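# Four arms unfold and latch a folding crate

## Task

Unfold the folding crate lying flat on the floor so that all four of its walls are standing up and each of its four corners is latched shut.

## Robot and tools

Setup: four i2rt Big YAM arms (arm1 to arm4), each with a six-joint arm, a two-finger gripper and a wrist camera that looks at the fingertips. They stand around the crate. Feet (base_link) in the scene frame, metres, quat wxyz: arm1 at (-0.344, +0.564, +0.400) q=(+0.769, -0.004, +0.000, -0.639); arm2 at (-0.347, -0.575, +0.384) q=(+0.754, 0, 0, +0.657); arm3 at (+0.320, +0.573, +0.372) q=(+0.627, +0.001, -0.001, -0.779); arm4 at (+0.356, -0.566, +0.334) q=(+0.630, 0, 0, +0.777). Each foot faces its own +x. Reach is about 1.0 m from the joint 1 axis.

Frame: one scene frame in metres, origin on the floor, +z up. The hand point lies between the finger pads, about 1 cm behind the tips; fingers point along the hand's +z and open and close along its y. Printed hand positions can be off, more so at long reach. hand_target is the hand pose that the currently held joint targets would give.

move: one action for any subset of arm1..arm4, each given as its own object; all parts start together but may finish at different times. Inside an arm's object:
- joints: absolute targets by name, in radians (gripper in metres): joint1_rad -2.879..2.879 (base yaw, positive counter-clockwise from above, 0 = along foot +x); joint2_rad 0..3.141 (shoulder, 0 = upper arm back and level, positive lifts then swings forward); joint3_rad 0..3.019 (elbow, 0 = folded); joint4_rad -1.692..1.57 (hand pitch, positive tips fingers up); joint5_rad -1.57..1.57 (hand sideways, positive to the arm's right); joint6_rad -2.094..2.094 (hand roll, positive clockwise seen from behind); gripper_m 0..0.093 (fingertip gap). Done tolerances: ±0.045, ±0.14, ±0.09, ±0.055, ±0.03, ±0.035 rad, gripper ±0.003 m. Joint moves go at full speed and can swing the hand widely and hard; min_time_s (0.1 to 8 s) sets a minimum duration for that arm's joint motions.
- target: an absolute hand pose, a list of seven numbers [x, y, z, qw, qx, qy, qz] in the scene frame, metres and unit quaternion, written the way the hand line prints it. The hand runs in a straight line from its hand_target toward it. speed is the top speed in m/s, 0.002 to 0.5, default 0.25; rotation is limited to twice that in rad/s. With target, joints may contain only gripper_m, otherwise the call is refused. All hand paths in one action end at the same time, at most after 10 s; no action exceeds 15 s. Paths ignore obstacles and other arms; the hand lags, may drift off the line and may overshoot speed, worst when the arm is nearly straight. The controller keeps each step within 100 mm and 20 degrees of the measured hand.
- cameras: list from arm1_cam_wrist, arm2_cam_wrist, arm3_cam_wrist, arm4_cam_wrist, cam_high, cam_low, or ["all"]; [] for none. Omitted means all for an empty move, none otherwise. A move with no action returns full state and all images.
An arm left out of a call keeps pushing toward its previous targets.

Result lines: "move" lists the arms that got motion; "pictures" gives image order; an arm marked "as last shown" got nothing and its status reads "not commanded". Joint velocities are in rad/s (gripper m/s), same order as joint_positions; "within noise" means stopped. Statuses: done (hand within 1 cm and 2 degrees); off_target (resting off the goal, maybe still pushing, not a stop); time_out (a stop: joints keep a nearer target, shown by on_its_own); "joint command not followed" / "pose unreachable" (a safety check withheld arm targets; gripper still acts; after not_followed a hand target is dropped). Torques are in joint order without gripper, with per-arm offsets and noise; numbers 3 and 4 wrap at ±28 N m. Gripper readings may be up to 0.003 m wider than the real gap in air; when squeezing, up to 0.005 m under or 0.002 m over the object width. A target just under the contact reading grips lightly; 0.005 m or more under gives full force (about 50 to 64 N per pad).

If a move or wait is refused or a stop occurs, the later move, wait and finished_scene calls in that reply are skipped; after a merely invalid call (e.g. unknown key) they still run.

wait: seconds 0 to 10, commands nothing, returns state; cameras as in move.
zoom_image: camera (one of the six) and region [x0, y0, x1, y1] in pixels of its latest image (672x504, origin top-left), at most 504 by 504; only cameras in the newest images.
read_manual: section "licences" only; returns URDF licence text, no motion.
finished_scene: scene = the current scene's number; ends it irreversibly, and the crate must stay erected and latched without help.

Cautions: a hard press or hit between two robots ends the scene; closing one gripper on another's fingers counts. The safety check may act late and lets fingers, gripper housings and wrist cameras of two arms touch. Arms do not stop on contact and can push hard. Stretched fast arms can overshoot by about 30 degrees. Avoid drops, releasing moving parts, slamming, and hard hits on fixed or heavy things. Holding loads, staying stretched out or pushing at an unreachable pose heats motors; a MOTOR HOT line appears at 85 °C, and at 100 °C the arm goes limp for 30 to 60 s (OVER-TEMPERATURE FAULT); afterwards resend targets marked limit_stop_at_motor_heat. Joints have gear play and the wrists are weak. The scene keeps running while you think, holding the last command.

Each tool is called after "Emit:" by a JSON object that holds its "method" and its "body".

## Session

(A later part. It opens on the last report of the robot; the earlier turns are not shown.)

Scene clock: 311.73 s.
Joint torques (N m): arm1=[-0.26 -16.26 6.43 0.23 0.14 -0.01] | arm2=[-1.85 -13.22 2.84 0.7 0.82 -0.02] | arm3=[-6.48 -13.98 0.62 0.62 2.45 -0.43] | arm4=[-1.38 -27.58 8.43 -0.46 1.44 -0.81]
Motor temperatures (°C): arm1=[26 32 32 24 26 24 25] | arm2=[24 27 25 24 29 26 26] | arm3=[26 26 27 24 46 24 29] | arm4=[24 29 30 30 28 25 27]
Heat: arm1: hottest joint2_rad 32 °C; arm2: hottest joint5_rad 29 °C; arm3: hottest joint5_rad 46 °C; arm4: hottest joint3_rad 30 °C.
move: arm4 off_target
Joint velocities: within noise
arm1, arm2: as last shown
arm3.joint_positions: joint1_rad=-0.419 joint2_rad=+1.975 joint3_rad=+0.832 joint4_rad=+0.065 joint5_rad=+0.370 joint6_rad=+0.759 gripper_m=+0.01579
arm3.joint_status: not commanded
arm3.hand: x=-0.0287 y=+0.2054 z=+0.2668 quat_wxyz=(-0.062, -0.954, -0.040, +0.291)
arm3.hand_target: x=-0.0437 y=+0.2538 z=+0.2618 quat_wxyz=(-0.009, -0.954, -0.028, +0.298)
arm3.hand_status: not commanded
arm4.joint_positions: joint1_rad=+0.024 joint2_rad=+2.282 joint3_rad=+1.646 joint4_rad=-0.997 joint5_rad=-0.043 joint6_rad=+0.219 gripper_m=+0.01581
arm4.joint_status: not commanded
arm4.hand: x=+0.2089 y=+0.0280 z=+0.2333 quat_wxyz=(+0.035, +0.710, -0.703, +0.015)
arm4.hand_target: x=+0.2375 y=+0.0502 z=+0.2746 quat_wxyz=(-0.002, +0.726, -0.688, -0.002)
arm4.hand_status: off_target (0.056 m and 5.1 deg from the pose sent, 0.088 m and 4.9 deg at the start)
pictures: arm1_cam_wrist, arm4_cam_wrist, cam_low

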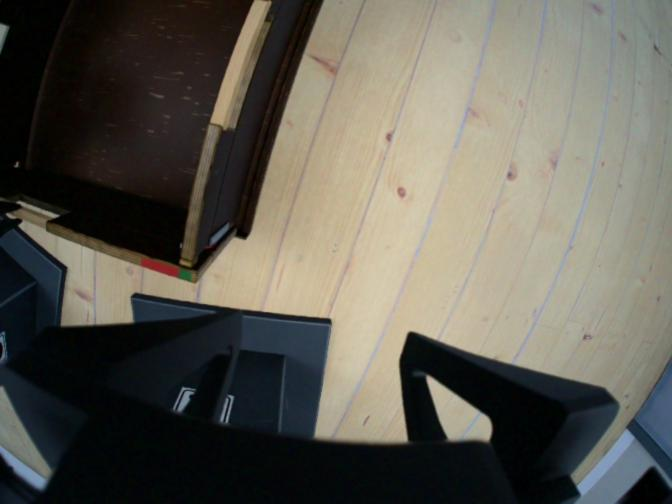

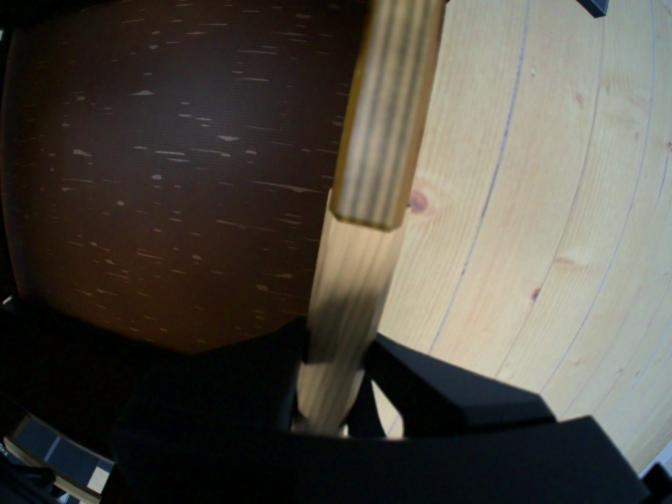

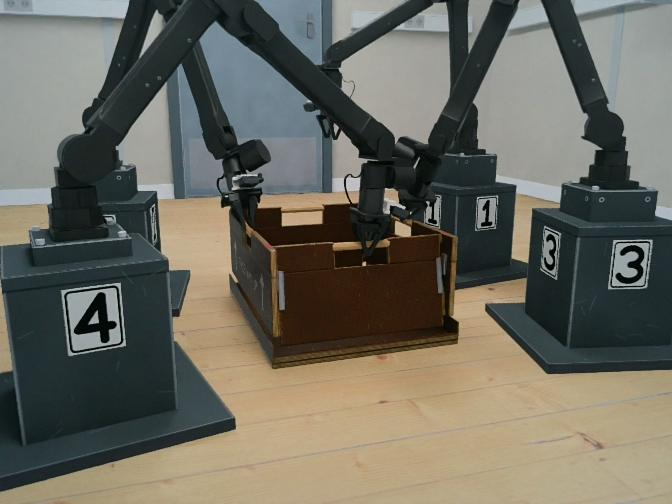

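Emit:
{"method": "move", "body": {"arm4": {"target": [0.285, 0.051, 0.270, 0, 0.7272, -0.6865, 0], "speed": 0.12}, "cameras": ["arm4_cam_wrist", "cam_low"]}}

Emit:
{"method": "zoom_image", "body": {"camera": "cam_low", "region": [220, 180, 480, 380]}}

Scene clock: 314.03 s.
Joint torques (N m): arm1=[-0.79 -15.74 6.74 0.34 0.18 -0.02] | arm2=[-1.9 -13.16 2.82 0.7 0.83 -0.02] | arm3=[-6.07 -14.04 0.65 0.84 2.49 -0.39] | arm4=[-1.73 -25.99 8.49 -0.32 1.82 -0.82]
Motor temperatures (°C): arm1=[26 32 32 24 26 24 25] | arm2=[24 27 25 24 29 26 26] | arm3=[26 26 27 24 46 24 29] | arm4=[24 29 30 30 28 25 27]
Heat: arm1: hottest joint2_rad 32 °C; arm2: hottest joint5_rad 29 °C; arm3: hottest joint5_rad 46 °C; arm4: hottest joint3_rad 30 °C.
move: arm4 off_target
Joint velocities: within noise
arm1, arm3: as last shown
arm2.joint_positions: joint1_rad=-0.468 joint2_rad=+2.048 joint3_rad=+0.800 joint4_rad=+0.134 joint5_rad=+0.448 joint6_rad=+0.789 gripper_m=+0.01618
arm2.joint_status: not commanded
arm2.hand: x=-0.0119 y=-0.2240 z=+0.2505 quat_wxyz=(-0.308, +0.034, -0.950, -0.032)
arm2.hand_target: x=-0.0114 y=-0.2431 z=+0.2351 quat_wxyz=(-0.300, +0.028, -0.954, -0.008)
arm2.hand_status: not commanded
arm4.joint_positions: joint1_rad=-0.046 joint2_rad=+2.262 joint3_rad=+1.621 joint4_rad=-0.997 joint5_rad=-0.053 joint6_rad=+0.148 gripper_m=+0.01615
arm4.joint_status: not commanded
arm4.hand: x=+0.2495 y=+0.0294 z=+0.2380 quat_wxyz=(+0.041, +0.711, -0.702, +0.011)
arm4.hand_target: x=+0.2842 y=+0.0482 z=+0.2695 quat_wxyz=(+0.003, +0.725, -0.688, +0.005)
arm4.hand_status: off_target (0.052 m and 5.6 deg from the pose sent, 0.088 m and 5.1 deg at the start)

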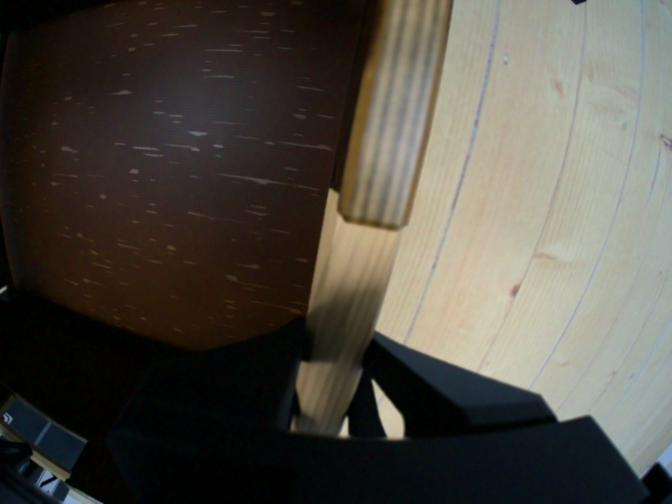

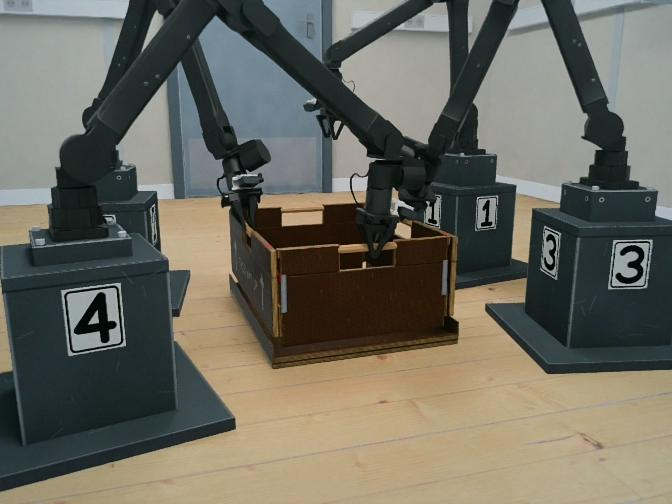

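Scaled by 1.938 from the camera's image (finer frame: 960x720).

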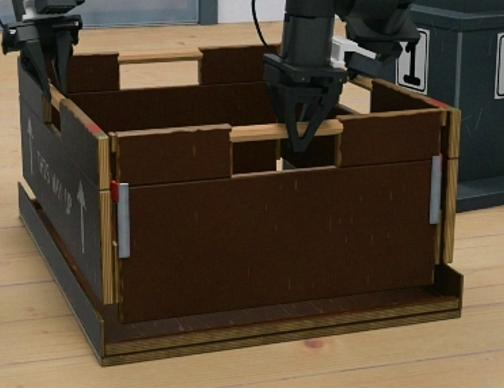

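Emit:
{"method": "move", "body": {"arm4": {"target": [0.325, 0.052, 0.268, 0, 0.7272, -0.6865, 0], "speed": 0.12}, "cameras": ["arm4_cam_wrist", "cam_low"]}}

Emit:
{"method": "zoom_image", "body": {"camera": "cam_low", "region": [220, 180, 480, 380]}}

Scene clock: 315.77 s.
Joint torques (N m): arm1=[-0.5 -16.09 6.69 0.4 0.17 0] | arm2=[-1.85 -13.22 2.84 0.73 0.82 -0.02] | arm3=[-5.83 -14.27 0.65 0.72 2.47 -0.41] | arm4=[-6.07 -25.99 7.64 -0.03 2.04 -1.35]
Motor temperatures (°C): arm1=[26 32 32 24 26 24 25] | arm2=[24 27 24 24 29 26 26] | arm3=[26 26 27 24 46 24 29] | arm4=[24 29 30 30 29 25 27]
Heat: arm1: hottest joint2_rad 32 °C; arm2: hottest joint5_rad 29 °C; arm3: hottest joint5_rad 46 °C; arm4: hottest joint3_rad 30 °C.
move: arm4 off_target
Joint velocities: within noise
arm1, arm2, arm3: as last shown
arm4.joint_positions: joint1_rad=-0.049 joint2_rad=+2.259 joint3_rad=+1.613 joint4_rad=-0.986 joint5_rad=-0.058 joint6_rad=+0.139 gripper_m=+0.01617
arm4.joint_status: not commanded
arm4.hand: x=+0.2506 y=+0.0293 z=+0.2374 quat_wxyz=(+0.042, +0.713, -0.700, +0.007)
arm4.hand_target: x=+0.3211 y=+0.0482 z=+0.2660 quat_wxyz=(+0.002, +0.725, -0.689, +0.004)
arm4.hand_status: off_target (0.084 m and 5.3 deg from the pose sent, 0.084 m and 5.6 deg at the start)

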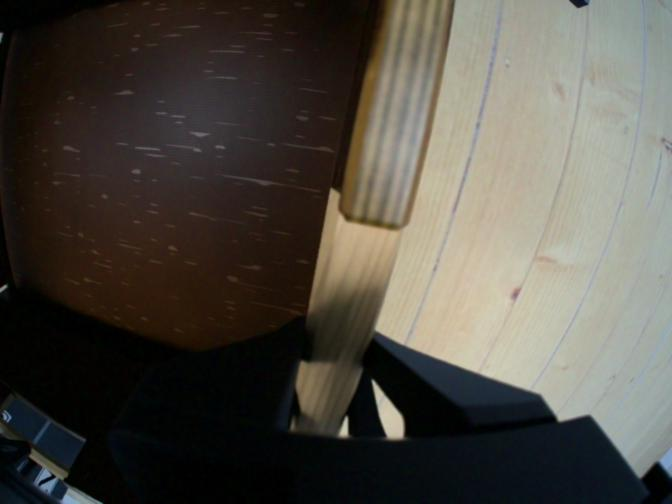

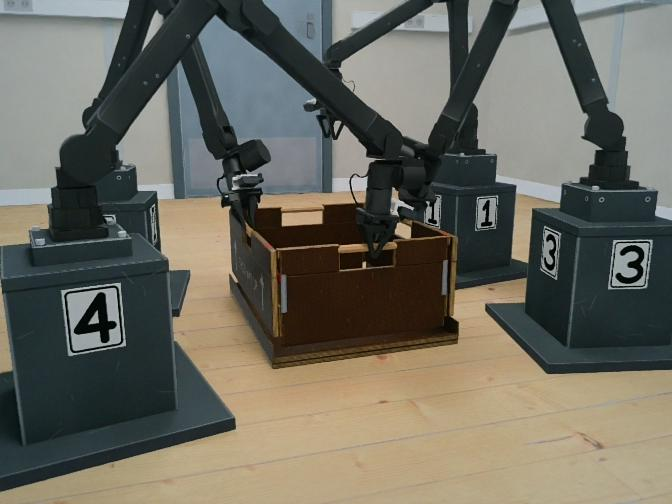

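Scaled by 1.938 from the camera's image (finer frame: 960x720).

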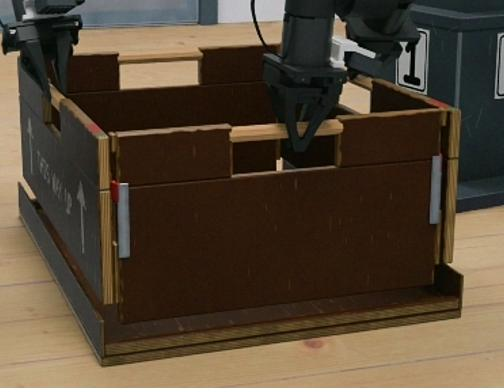

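Emit:
{"method": "zoom_image", "body": {"camera": "cam_low", "region": [425, 225, 465, 275]}}

Emit:
{"method": "zoom_image", "body": {"camera": "cam_low", "region": [255, 230, 300, 290]}}

Scaled by 10.080 from the camera's image (finer frame: 960x720).

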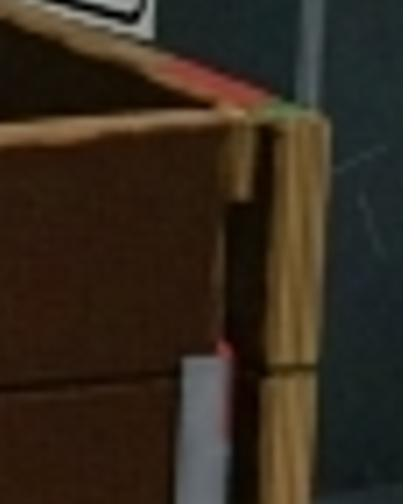

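Scaled by 8.400 from the camera's image (finer frame: 960x720).

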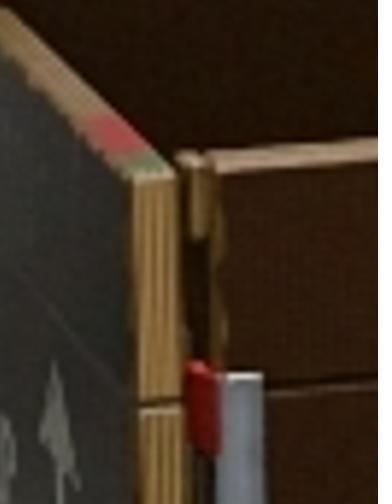

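Emit:
{"method": "move", "body": {"arm4": {"target": [0.262, 0.049, 0.262, 0, 0.7272, -0.6865, 0], "speed": 0.15}}}

Emit:
{"method": "move", "body": {"arm4": {"joints": {"gripper_m": 0.035}}}}

Emit:
{"method": "move", "body": {"arm4": {"target": [0.215, 0.046, 0.262, 0, 0.7272, -0.6865, 0], "speed": 0.12}, "cameras": ["arm4_cam_wrist", "cam_low"]}}

Emit:
{"method": "zoom_image", "body": {"camera": "cam_low", "region": [220, 180, 480, 380]}}

Scene clock: 320.53 s.
Joint torques (N m): arm1=[-0.38 -15.91 6.48 0.16 0.18 -0.07] | arm2=[-1.85 -13.22 2.82 0.72 0.82 -0.03] | arm3=[-5.77 -14.62 0.58 0.68 2.48 -0.41] | arm4=[0.67 -24.53 9.36 0.06 1.65 -0.44]
Motor temperatures (°C): arm1=[26 32 32 24 26 24 24] | arm2=[24 27 24 24 29 26 26] | arm3=[26 26 27 24 46 24 29] | arm4=[25 30 30 30 30 25 27]
Heat: arm1: hottest joint2_rad 32 °C; arm2: hottest joint5_rad 29 °C; arm3: hottest joint5_rad 46 °C; arm4: hottest joint2_rad 30 °C.
move: arm4 off_target
Joint velocities: within noise
arm1, arm2, arm3: as last shown
arm4.joint_positions: joint1_rad=-0.042 joint2_rad=+2.257 joint3_rad=+1.612 joint4_rad=-0.983 joint5_rad=-0.049 joint6_rad=+0.145 gripper_m=+0.01618
arm4.joint_status: not commanded
arm4.hand: x=+0.2485 y=+0.0293 z=+0.2377 quat_wxyz=(+0.037, +0.713, -0.700, +0.009)
arm4.hand_target: x=+0.2627 y=+0.0490 z=+0.2624 quat_wxyz=(+0.000, +0.726, -0.688, +0.001)
arm4.hand_status: off_target (0.034 m and 4.9 deg from the pose sent, 0.033 m and 5.3 deg at the start)
pictures: none

Scene clock: 321.27 s.
Joint torques (N m): arm1=[-0.15 -15.97 6.65 0.36 0.14 -0.05] | arm2=[-1.9 -13.22 2.84 0.72 0.82 -0.02] | arm3=[-5.77 -14.8 0.65 0.8 2.47 -0.37] | arm4=[0.67 -22.36 9.61 0.1 0.11 -0.09]
Motor temperatures (°C): arm1=[26 32 32 24 26 24 24] | arm2=[24 27 24 24 29 26 26] | arm3=[26 26 27 24 46 24 29] | arm4=[25 30 30 30 30 25 27]
Heat: arm1: hottest joint2_rad 32 °C; arm2: hottest joint5_rad 29 °C; arm3: hottest joint5_rad 46 °C; arm4: hottest joint2_rad 30 °C.
move: arm4 done
Joint velocities: within noise
arm1, arm2, arm3: as last shown
arm4.joint_positions: joint1_rad=-0.042 joint2_rad=+2.226 joint3_rad=+1.612 joint4_rad=-0.983 joint5_rad=-0.003 joint6_rad=+0.116 gripper_m=+0.03496
arm4.joint_status: all done
arm4.hand: x=+0.2553 y=+0.0372 z=+0.2555 quat_wxyz=(+0.009, +0.724, -0.689, +0.010)
arm4.hand_target: x=+0.2629 y=+0.0492 z=+0.2630 quat_wxyz=(-0.001, +0.726, -0.687, +0.001)
arm4.hand_status: not commanded
pictures: none

Scene clock: 322.37 s.
Joint torques (N m): arm1=[-0.26 -15.79 6.69 0.28 0.21 -0.06] | arm2=[-1.96 -13.16 2.82 0.7 0.83 -0.02] | arm3=[-5.83 -14.74 0.58 0.77 2.47 -0.41] | arm4=[2.78 -20.95 11.41 -0.27 -0.51 0.3]
Motor temperatures (°C): arm1=[26 31 32 24 26 24 24] | arm2=[24 27 24 24 29 26 26] | arm3=[26 26 27 24 46 24 29] | arm4=[25 30 30 30 30 25 27]
Heat: arm1: hottest joint3_rad 32 °C; arm2: hottest joint5_rad 29 °C; arm3: hottest joint5_rad 46 °C; arm4: hottest joint2_rad 30 °C.
move: arm4 off_target
Joint velocities: within noise
arm1, arm2, arm3: as last shown
arm4.joint_positions: joint1_rad=-0.004 joint2_rad=+2.226 joint3_rad=+1.612 joint4_rad=-0.983 joint5_rad=+0.022 joint6_rad=+0.142 gripper_m=+0.03500
arm4.joint_status: not commanded
arm4.hand: x=+0.2364 y=+0.0338 z=+0.2556 quat_wxyz=(-0.001, +0.728, -0.685, +0.017)
arm4.hand_target: x=+0.2227 y=+0.0469 z=+0.2621 quat_wxyz=(-0.004, +0.727, -0.687, +0.002)
arm4.hand_status: off_target (0.025 m and 2.0 deg from the pose sent, 0.042 m and 1.6 deg at the start)

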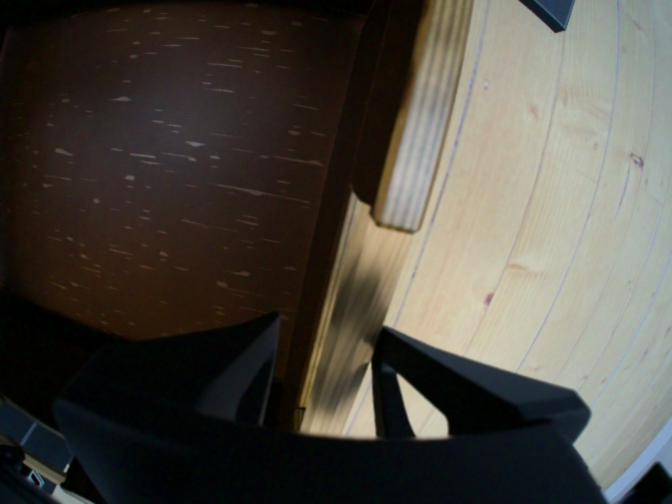

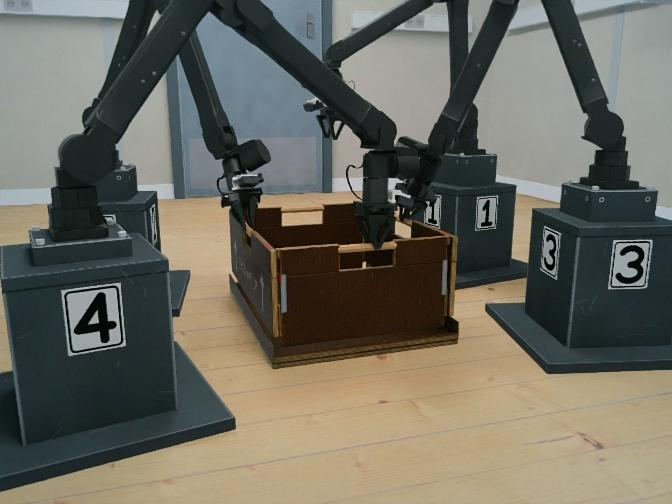

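Scaled by 1.938 from the camera's image (finer frame: 960x720).

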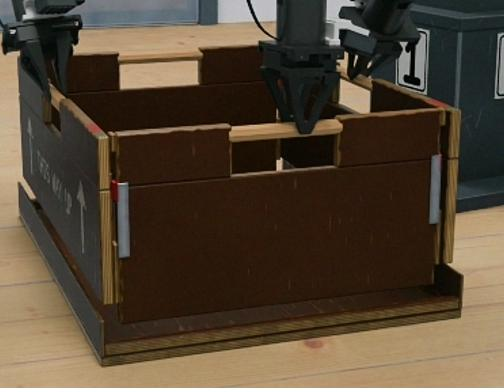

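Emit:
{"method": "move", "body": {"arm4": {"target": [0.262, 0.048, 0.31, 0, 0.7272, -0.6865, 0], "speed": 0.2, "joints": {"gripper_m": 0.055}}, "arm1": {"target": [-0.31, 0.18, 0.40, 0, 0.6865, 0.7272, 0], "speed": 0.25}}}

Emit:
{"method": "move", "body": {"arm4": {"target": [0.25, -0.18, 0.40, 0, 0.7272, -0.6865, 0], "speed": 0.3}, "cameras": ["arm4_cam_wrist", "arm1_cam_wrist", "cam_low", "cam_high"]}}

Scene clock: 335.10 s.
Joint torques (N m): arm1=[0.21 -14.97 5.87 0.99 0.21 0.23] | arm2=[-1.9 -13.16 2.84 0.72 0.83 -0.02] | arm3=[-5.89 -14.15 0.65 0.66 2.49 -0.4] | arm4=[2.08 -20.37 11.59 -0.53 -0.16 -0.1]
Motor temperatures (°C): arm1=[26 31 32 24 26 24 24] | arm2=[24 27 24 24 29 26 26] | arm3=[26 26 27 24 47 24 29] | arm4=[24 30 30 30 29 25 27]
Heat: arm1: hottest joint3_rad 32 °C; arm2: hottest joint5_rad 29 °C; arm3: hottest joint5_rad 47 °C; arm4: hottest joint2_rad 30 °C.
move: arm1 done; arm4 off_target
Joint velocities: within noise
arm1.joint_positions: joint1_rad=-0.098 joint2_rad=+1.623 joint3_rad=+0.868 joint4_rad=-0.842 joint5_rad=-0.005 joint6_rad=+0.013 gripper_m=+0.05995
arm1.joint_status: not commanded
arm1.hand: x=-0.3105 y=+0.1847 z=+0.3975 quat_wxyz=(+0.008, -0.680, -0.733, -0.007)
arm1.hand_target: x=-0.3115 y=+0.1813 z=+0.4010 quat_wxyz=(+0.002, -0.687, -0.727, +0.000)
arm1.hand_status: done (0.005 m and 1.5 deg from the pose sent, 0.123 m and 1.0 deg at the start)
arm2, arm3: as last shown
arm4.joint_positions: joint1_rad=-0.049 joint2_rad=+2.147 joint3_rad=+1.612 joint4_rad=-1.054 joint5_rad=+0.002 joint6_rad=+0.124 gripper_m=+0.05493
arm4.joint_status: all done
arm4.hand: x=+0.2602 y=+0.0353 z=+0.3029 quat_wxyz=(+0.005, +0.719, -0.694, +0.008)
arm4.hand_target: x=+0.2557 y=+0.0470 z=+0.3091 quat_wxyz=(+0.000, +0.727, -0.687, +0.000)
arm4.hand_status: off_target (0.015 m and 1.6 deg from the pose sent, 0.062 m and 2.0 deg at the start)
pictures: none

Scene clock: 336.73 s.
Joint torques (N m): arm1=[-0.15 -14.86 5.82 1.1 0.23 0.21] | arm2=[-1.85 -13.22 2.82 0.69 0.83 -0.02] | arm3=[-5.71 -14.45 0.83 0.73 2.46 -0.4] | arm4=[2.43 -10.93 7.86 -0.38 -0.06 0.3]
Motor temperatures (°C): arm1=[26 31 32 24 26 24 24] | arm2=[24 27 24 24 29 26 26] | arm3=[26 26 27 24 47 24 29] | arm4=[24 30 30 30 28 25 27]
Heat: arm1: hottest joint3_rad 32 °C; arm2: hottest joint5_rad 29 °C; arm3: hottest joint5_rad 47 °C; arm4: hottest joint2_rad 30 °C.
move: arm4 off_target
Joint velocities: within noise
arm1, arm2, arm3: as last shown
arm4.joint_positions: joint1_rad=+0.048 joint2_rad=+1.518 joint3_rad=+0.997 joint4_rad=-1.023 joint5_rad=-0.007 joint6_rad=+0.180 gripper_m=+0.05493
arm4.joint_status: not commanded
arm4.hand: x=+0.2521 y=-0.1723 z=+0.4087 quat_wxyz=(-0.004, +0.733, -0.680, -0.013)
arm4.hand_target: x=+0.2521 y=-0.1790 z=+0.4025 quat_wxyz=(+0.002, +0.728, -0.685, -0.002)
arm4.hand_status: off_target (0.012 m and 1.9 deg from the pose sent, 0.236 m and 1.6 deg at the start)
pictures: arm1_cam_wrist, arm4_cam_wrist, cam_high, cam_low

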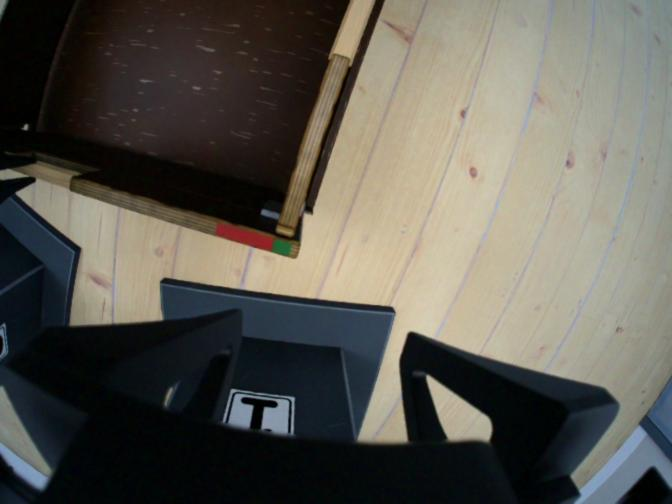

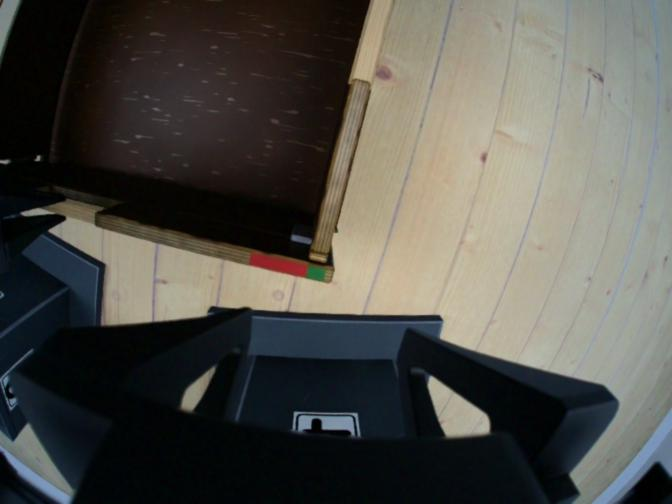

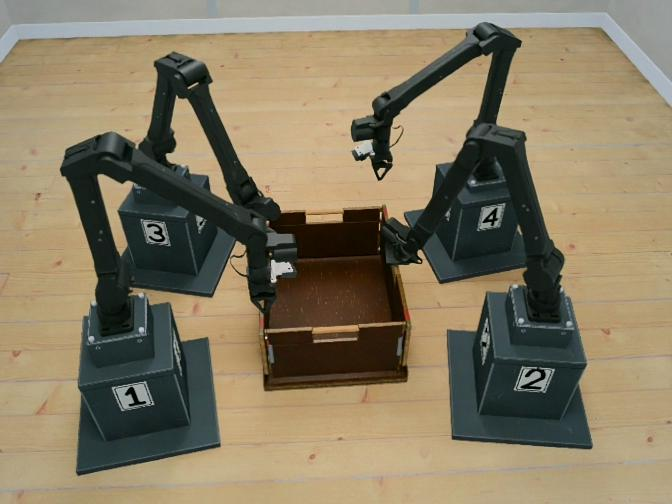

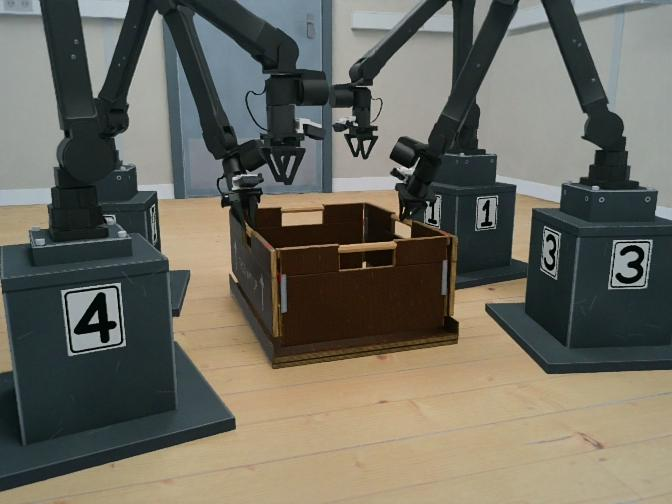

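Emit:
{"method": "zoom_image", "body": {"camera": "arm4_cam_wrist", "region": [230, 200, 370, 300]}}

Emit:
{"method": "zoom_image", "body": {"camera": "arm1_cam_wrist", "region": [200, 180, 340, 280]}}

Scaled by 3.600 from the camera's image (finer frame: 960x720).

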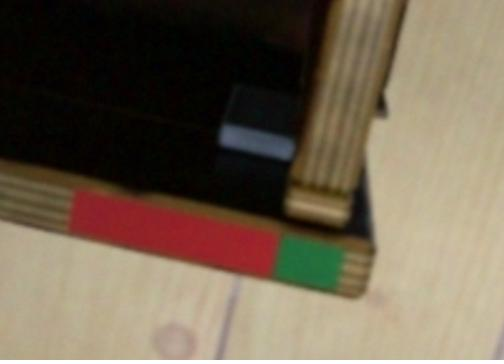

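Scaled by 3.600 from the camera's image (finer frame: 960x720).

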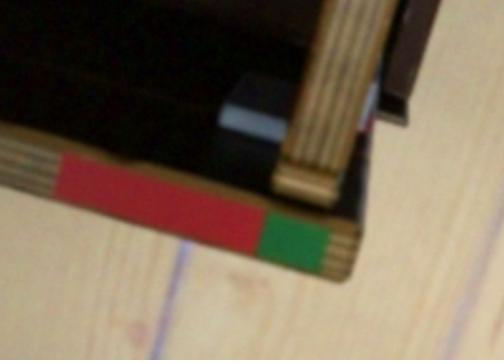

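Emit:
{"method": "move", "body": {"arm2": {"target": [-0.012, -0.232, 0.240, 0.3006, -0.0275, 0.9533, 0.0087], "speed": 0.1}, "arm3": {"target": [-0.043, 0.222, 0.262, 0.0087, 0.953, 0.0275, -0.3006], "speed": 0.1}}}

Emit:
{"method": "move", "body": {"arm2": {"joints": {"gripper_m": 0.045}}, "arm3": {"joints": {"gripper_m": 0.045}}, "cameras": ["arm2_cam_wrist", "arm3_cam_wrist", "cam_high", "cam_low"]}}

Scene clock: 340.77 s.
Joint torques (N m): arm1=[-0.38 -14.92 5.96 0.92 0.22 0.16] | arm2=[-0.5 -13.92 3.78 0.16 0.88 0.06] | arm3=[-2.84 -12.81 4.46 0.14 2.33 -0.06] | arm4=[2.08 -11.05 7.95 -0.36 -0.06 0.3]
Motor temperatures (°C): arm1=[26 31 32 24 26 24 24] | arm2=[24 27 24 24 29 26 26] | arm3=[26 26 27 24 47 24 29] | arm4=[24 30 30 30 28 25 27]
Heat: arm1: hottest joint3_rad 32 °C; arm2: hottest joint5_rad 29 °C; arm3: hottest joint5_rad 47 °C; arm4: hottest joint2_rad 30 °C.
move: arm2 off_target; arm3 off_target
Joint velocities: within noise
arm1: as last shown
arm2.joint_positions: joint1_rad=-0.467 joint2_rad=+2.048 joint3_rad=+0.809 joint4_rad=+0.116 joint5_rad=+0.454 joint6_rad=+0.801 gripper_m=+0.01618
arm2.joint_status: not commanded
arm2.hand: x=-0.0110 y=-0.2230 z=+0.2512 quat_wxyz=(-0.307, +0.029, -0.951, -0.028)
arm2.hand_target: x=-0.0115 y=-0.2316 z=+0.2409 quat_wxyz=(-0.301, +0.027, -0.953, -0.010)
arm2.hand_status: off_target (0.014 m and 2.4 deg from the pose sent, 0.013 m and 2.9 deg at the start)
arm3.joint_positions: joint1_rad=-0.408 joint2_rad=+1.981 joint3_rad=+0.855 joint4_rad=+0.014 joint5_rad=+0.399 joint6_rad=+0.774 gripper_m=+0.01575
arm3.joint_status: not commanded
arm3.hand: x=-0.0285 y=+0.2045 z=+0.2663 quat_wxyz=(-0.043, -0.955, -0.037, +0.290)
arm3.hand_target: x=-0.0420 y=+0.2221 z=+0.2621 quat_wxyz=(-0.009, -0.953, -0.028, +0.300)
arm3.hand_status: off_target (0.023 m and 4.3 deg from the pose sent, 0.022 m and 6.3 deg at the start)
arm4.joint_positions: joint1_rad=+0.043 joint2_rad=+1.518 joint3_rad=+0.997 joint4_rad=-1.023 joint5_rad=-0.006 joint6_rad=+0.180 gripper_m=+0.05493
arm4.joint_status: not commanded
arm4.hand: x=+0.2541 y=-0.1718 z=+0.4087 quat_wxyz=(-0.005, +0.732, -0.682, -0.013)
arm4.hand_target: x=+0.2542 y=-0.1785 z=+0.4025 quat_wxyz=(+0.002, +0.727, -0.687, -0.002)
arm4.hand_status: not commanded
pictures: none

Scene clock: 341.43 s.
Joint torques (N m): arm1=[-0.38 -15.03 5.82 0.88 0.23 0.2] | arm2=[-1.32 -15.27 3.58 0.57 0.5 0.05] | arm3=[-1.38 -12.92 4.29 0.7 0.62 -0.04] | arm4=[2.08 -10.99 7.95 -0.38 -0.06 0.29]
Motor temperatures (°C): arm1=[26 31 32 24 26 24 24] | arm2=[24 27 24 24 29 26 26] | arm3=[26 26 27 24 47 24 29] | arm4=[24 30 30 30 28 25 27]
Heat: arm1: hottest joint3_rad 32 °C; arm2: hottest joint5_rad 29 °C; arm3: hottest joint5_rad 47 °C; arm4: hottest joint2_rad 30 °C.
move: arm2 done; arm3 done
Joint velocities: within noise
arm1, arm4: as last shown
arm2.joint_positions: joint1_rad=-0.474 joint2_rad=+2.064 joint3_rad=+0.809 joint4_rad=+0.102 joint5_rad=+0.464 joint6_rad=+0.792 gripper_m=+0.04490
arm2.joint_status: all done
arm2.hand: x=-0.0113 y=-0.2324 z=+0.2435 quat_wxyz=(-0.302, +0.033, -0.953, -0.012)
arm2.hand_target: x=-0.0090 y=-0.2344 z=+0.2409 quat_wxyz=(-0.301, +0.028, -0.953, -0.007)
arm2.hand_status: not commanded
arm3.joint_positions: joint1_rad=-0.420 joint2_rad=+1.981 joint3_rad=+0.855 joint4_rad=+0.003 joint5_rad=+0.447 joint6_rad=+0.764 gripper_m=+0.04491
arm3.joint_status: all done
arm3.hand: x=-0.0369 y=+0.2163 z=+0.2682 quat_wxyz=(-0.020, -0.952, -0.032, +0.304)
arm3.hand_target: x=-0.0423 y=+0.2222 z=+0.2622 quat_wxyz=(-0.008, -0.953, -0.032, +0.300)
arm3.hand_status: not commanded

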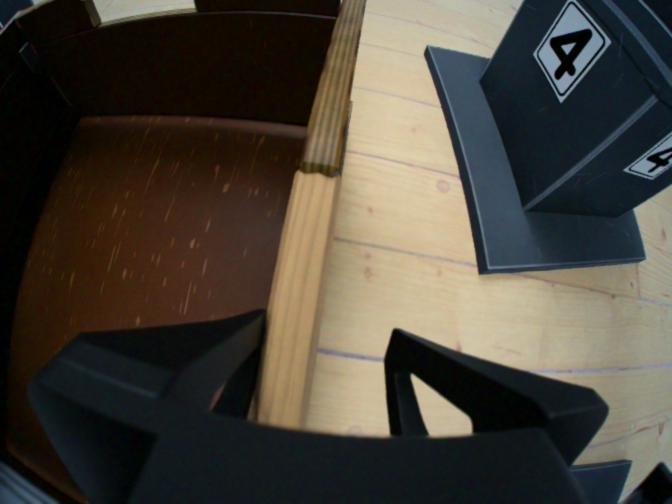

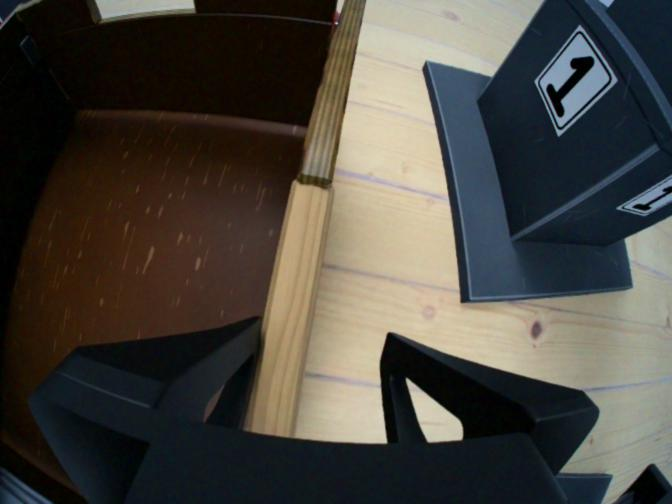

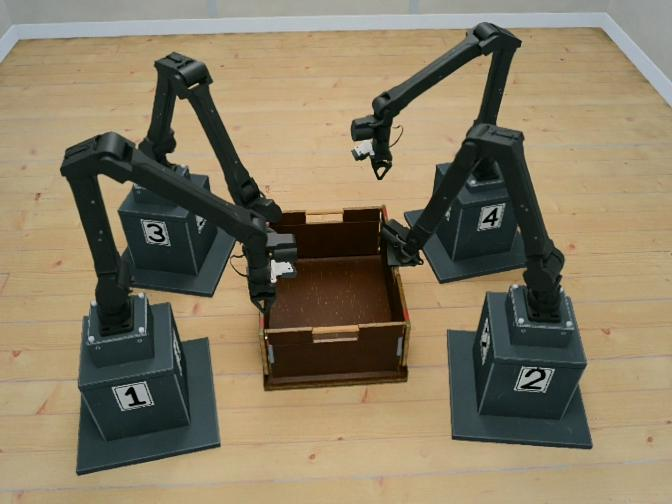

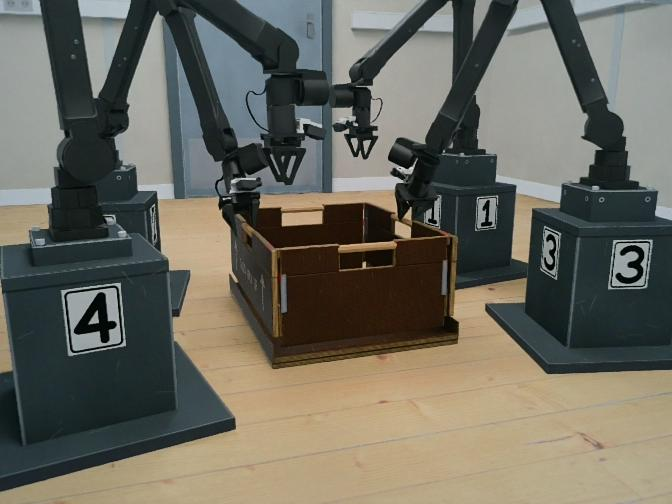

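Emit:
{"method": "move", "body": {"arm2": {"target": [-0.055, -0.222, 0.315, 0.3006, -0.0275, 0.9533, 0.0087], "speed": 0.15}, "arm3": {"target": [0.005, 0.212, 0.335, 0.0087, 0.953, 0.0275, -0.3006], "speed": 0.15}, "cameras": ["arm2_cam_wrist", "arm3_cam_wrist", "arm1_cam_wrist", "arm4_cam_wrist", "cam_high", "cam_low"]}}

Scene clock: 344.23 s.
Joint torques (N m): arm1=[-0.91 -15.03 6.02 0.94 0.2 0.19] | arm2=[0.56 -15.62 4.19 0.47 0.54 0.07] | arm3=[-0.38 -13.27 3.77 0.75 0.59 0.17] | arm4=[2.08 -10.99 7.95 -0.36 -0.06 0.29]
Motor temperatures (°C): arm1=[26 31 32 24 26 24 24] | arm2=[24 27 24 24 28 26 26] | arm3=[26 26 27 24 46 24 29] | arm4=[24 30 30 30 28 25 26]
Heat: arm1: hottest joint3_rad 32 °C; arm2: hottest joint5_rad 28 °C; arm3: hottest joint5_rad 46 °C; arm4: hottest joint2_rad 30 °C.
move: arm2 done; arm3 off_target
Joint velocities: within noise
arm1, arm4: as last shown
arm2.joint_positions: joint1_rad=-0.365 joint2_rad=+1.855 joint3_rad=+0.768 joint4_rad=-0.136 joint5_rad=+0.504 joint6_rad=+0.905 gripper_m=+0.04493
arm2.joint_status: not commanded
arm2.hand: x=-0.0572 y=-0.2229 z=+0.3083 quat_wxyz=(-0.297, +0.035, -0.954, -0.005)
arm2.hand_target: x=-0.0562 y=-0.2210 z=+0.3145 quat_wxyz=(-0.301, +0.030, -0.953, -0.008)
arm2.hand_status: done (0.007 m and 1.1 deg from the pose sent, 0.084 m and 0.7 deg at the start)
arm3.joint_positions: joint1_rad=-0.345 joint2_rad=+1.785 joint3_rad=+0.840 joint4_rad=-0.227 joint5_rad=+0.493 joint6_rad=+0.860 gripper_m=+0.04493
arm3.joint_status: not commanded
arm3.hand: x=-0.0052 y=+0.2103 z=+0.3377 quat_wxyz=(-0.013, -0.952, -0.023, +0.305)
arm3.hand_target: x=+0.0008 y=+0.2159 z=+0.3347 quat_wxyz=(-0.006, -0.953, -0.023, +0.301)
arm3.hand_status: off_target (0.011 m and 0.9 deg from the pose sent, 0.079 m and 1.5 deg at the start)
pictures: arm1_cam_wrist, arm2_cam_wrist, arm3_cam_wrist, arm4_cam_wrist, cam_high, cam_low

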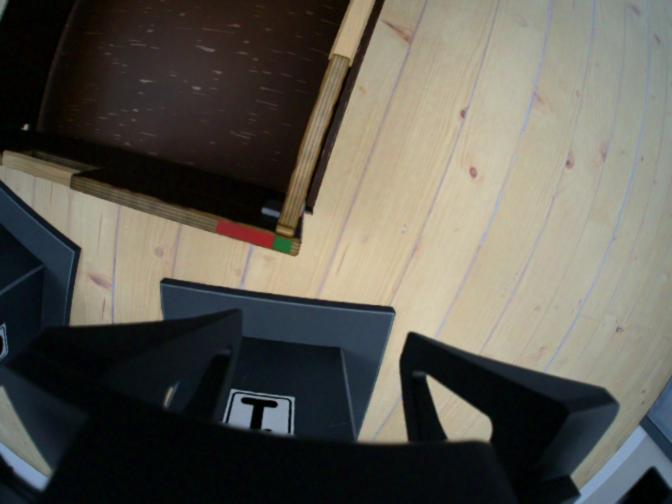

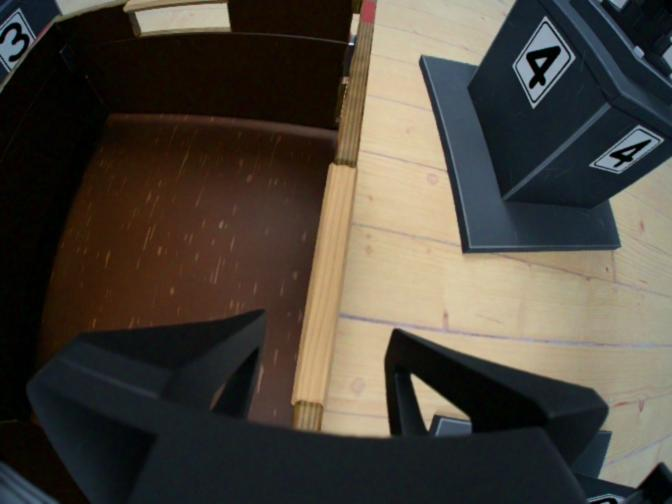

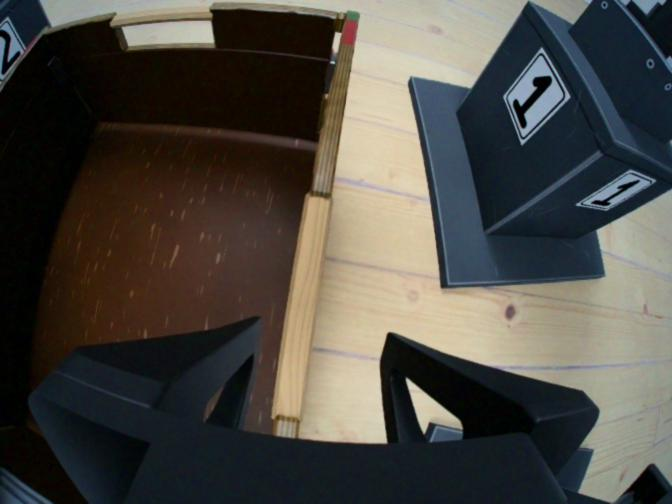

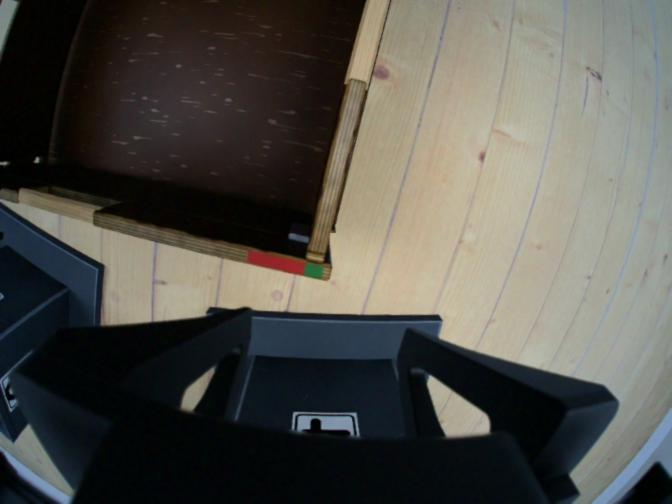

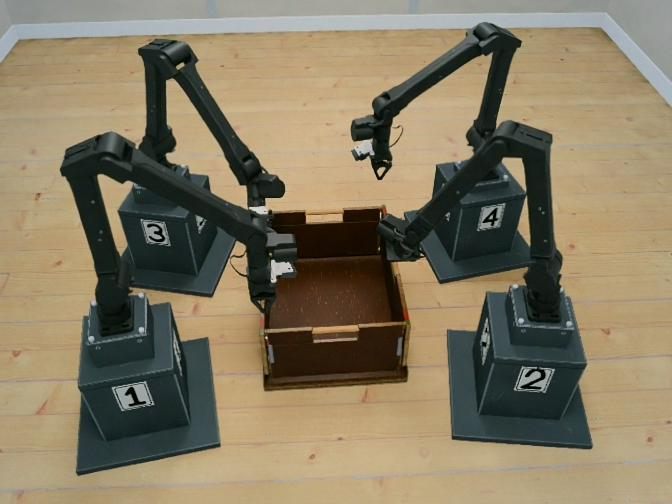

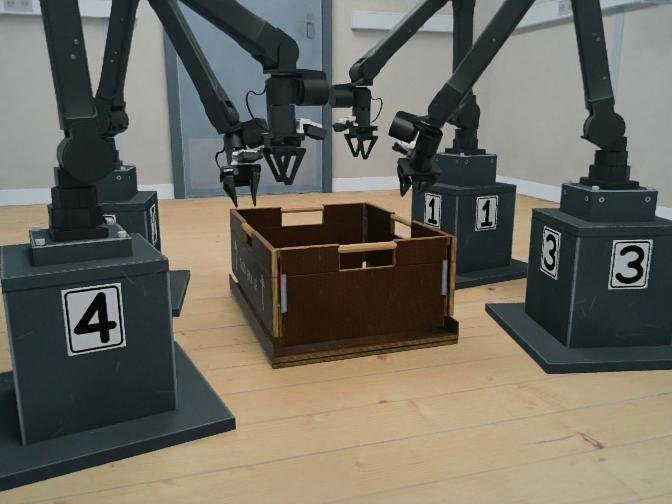

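Emit:
{"method": "zoom_image", "body": {"camera": "cam_high", "region": [250, 195, 425, 395]}}

Emit:
{"method": "zoom_image", "body": {"camera": "cam_low", "region": [220, 190, 480, 380]}}

Emit:
{"method": "zoom_image", "body": {"camera": "arm4_cam_wrist", "region": [230, 200, 370, 300]}}

Emit:
{"method": "zoom_image", "body": {"camera": "arm1_cam_wrist", "region": [200, 180, 340, 280]}}

Scaled by 2.520 from the camera's image (finer frame: 960x720).

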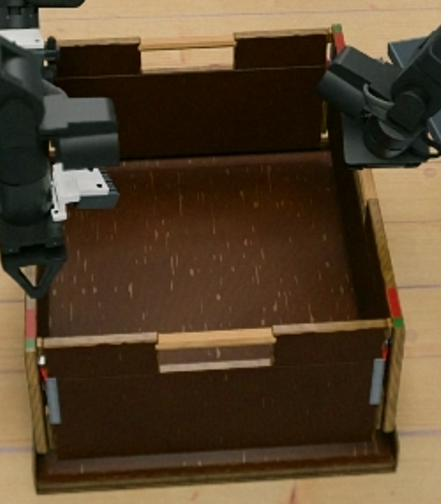

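Scaled by 1.938 from the camera's image (finer frame: 960x720).

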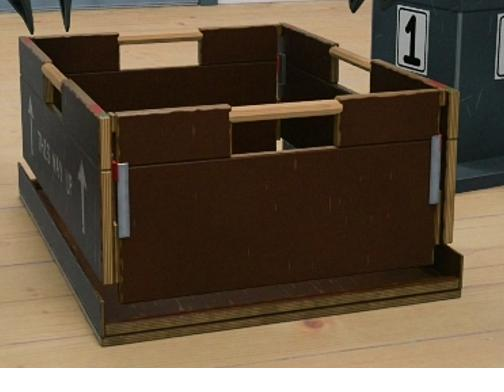

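Scaled by 3.600 from the camera's image (finer frame: 960x720).

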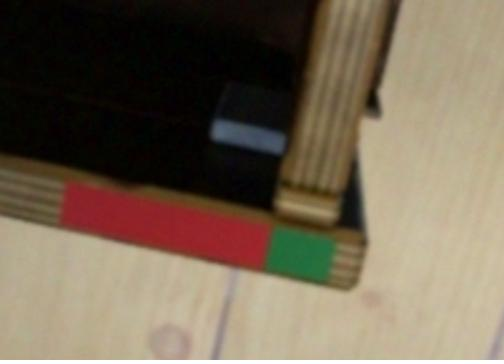

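Scaled by 3.600 from the camera's image (finer frame: 960x720).

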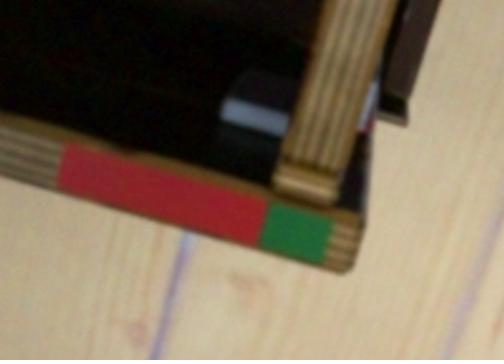

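Emit:
{"method": "finished_scene", "body": {"scene": 1}}

The scene is finished: the task was done.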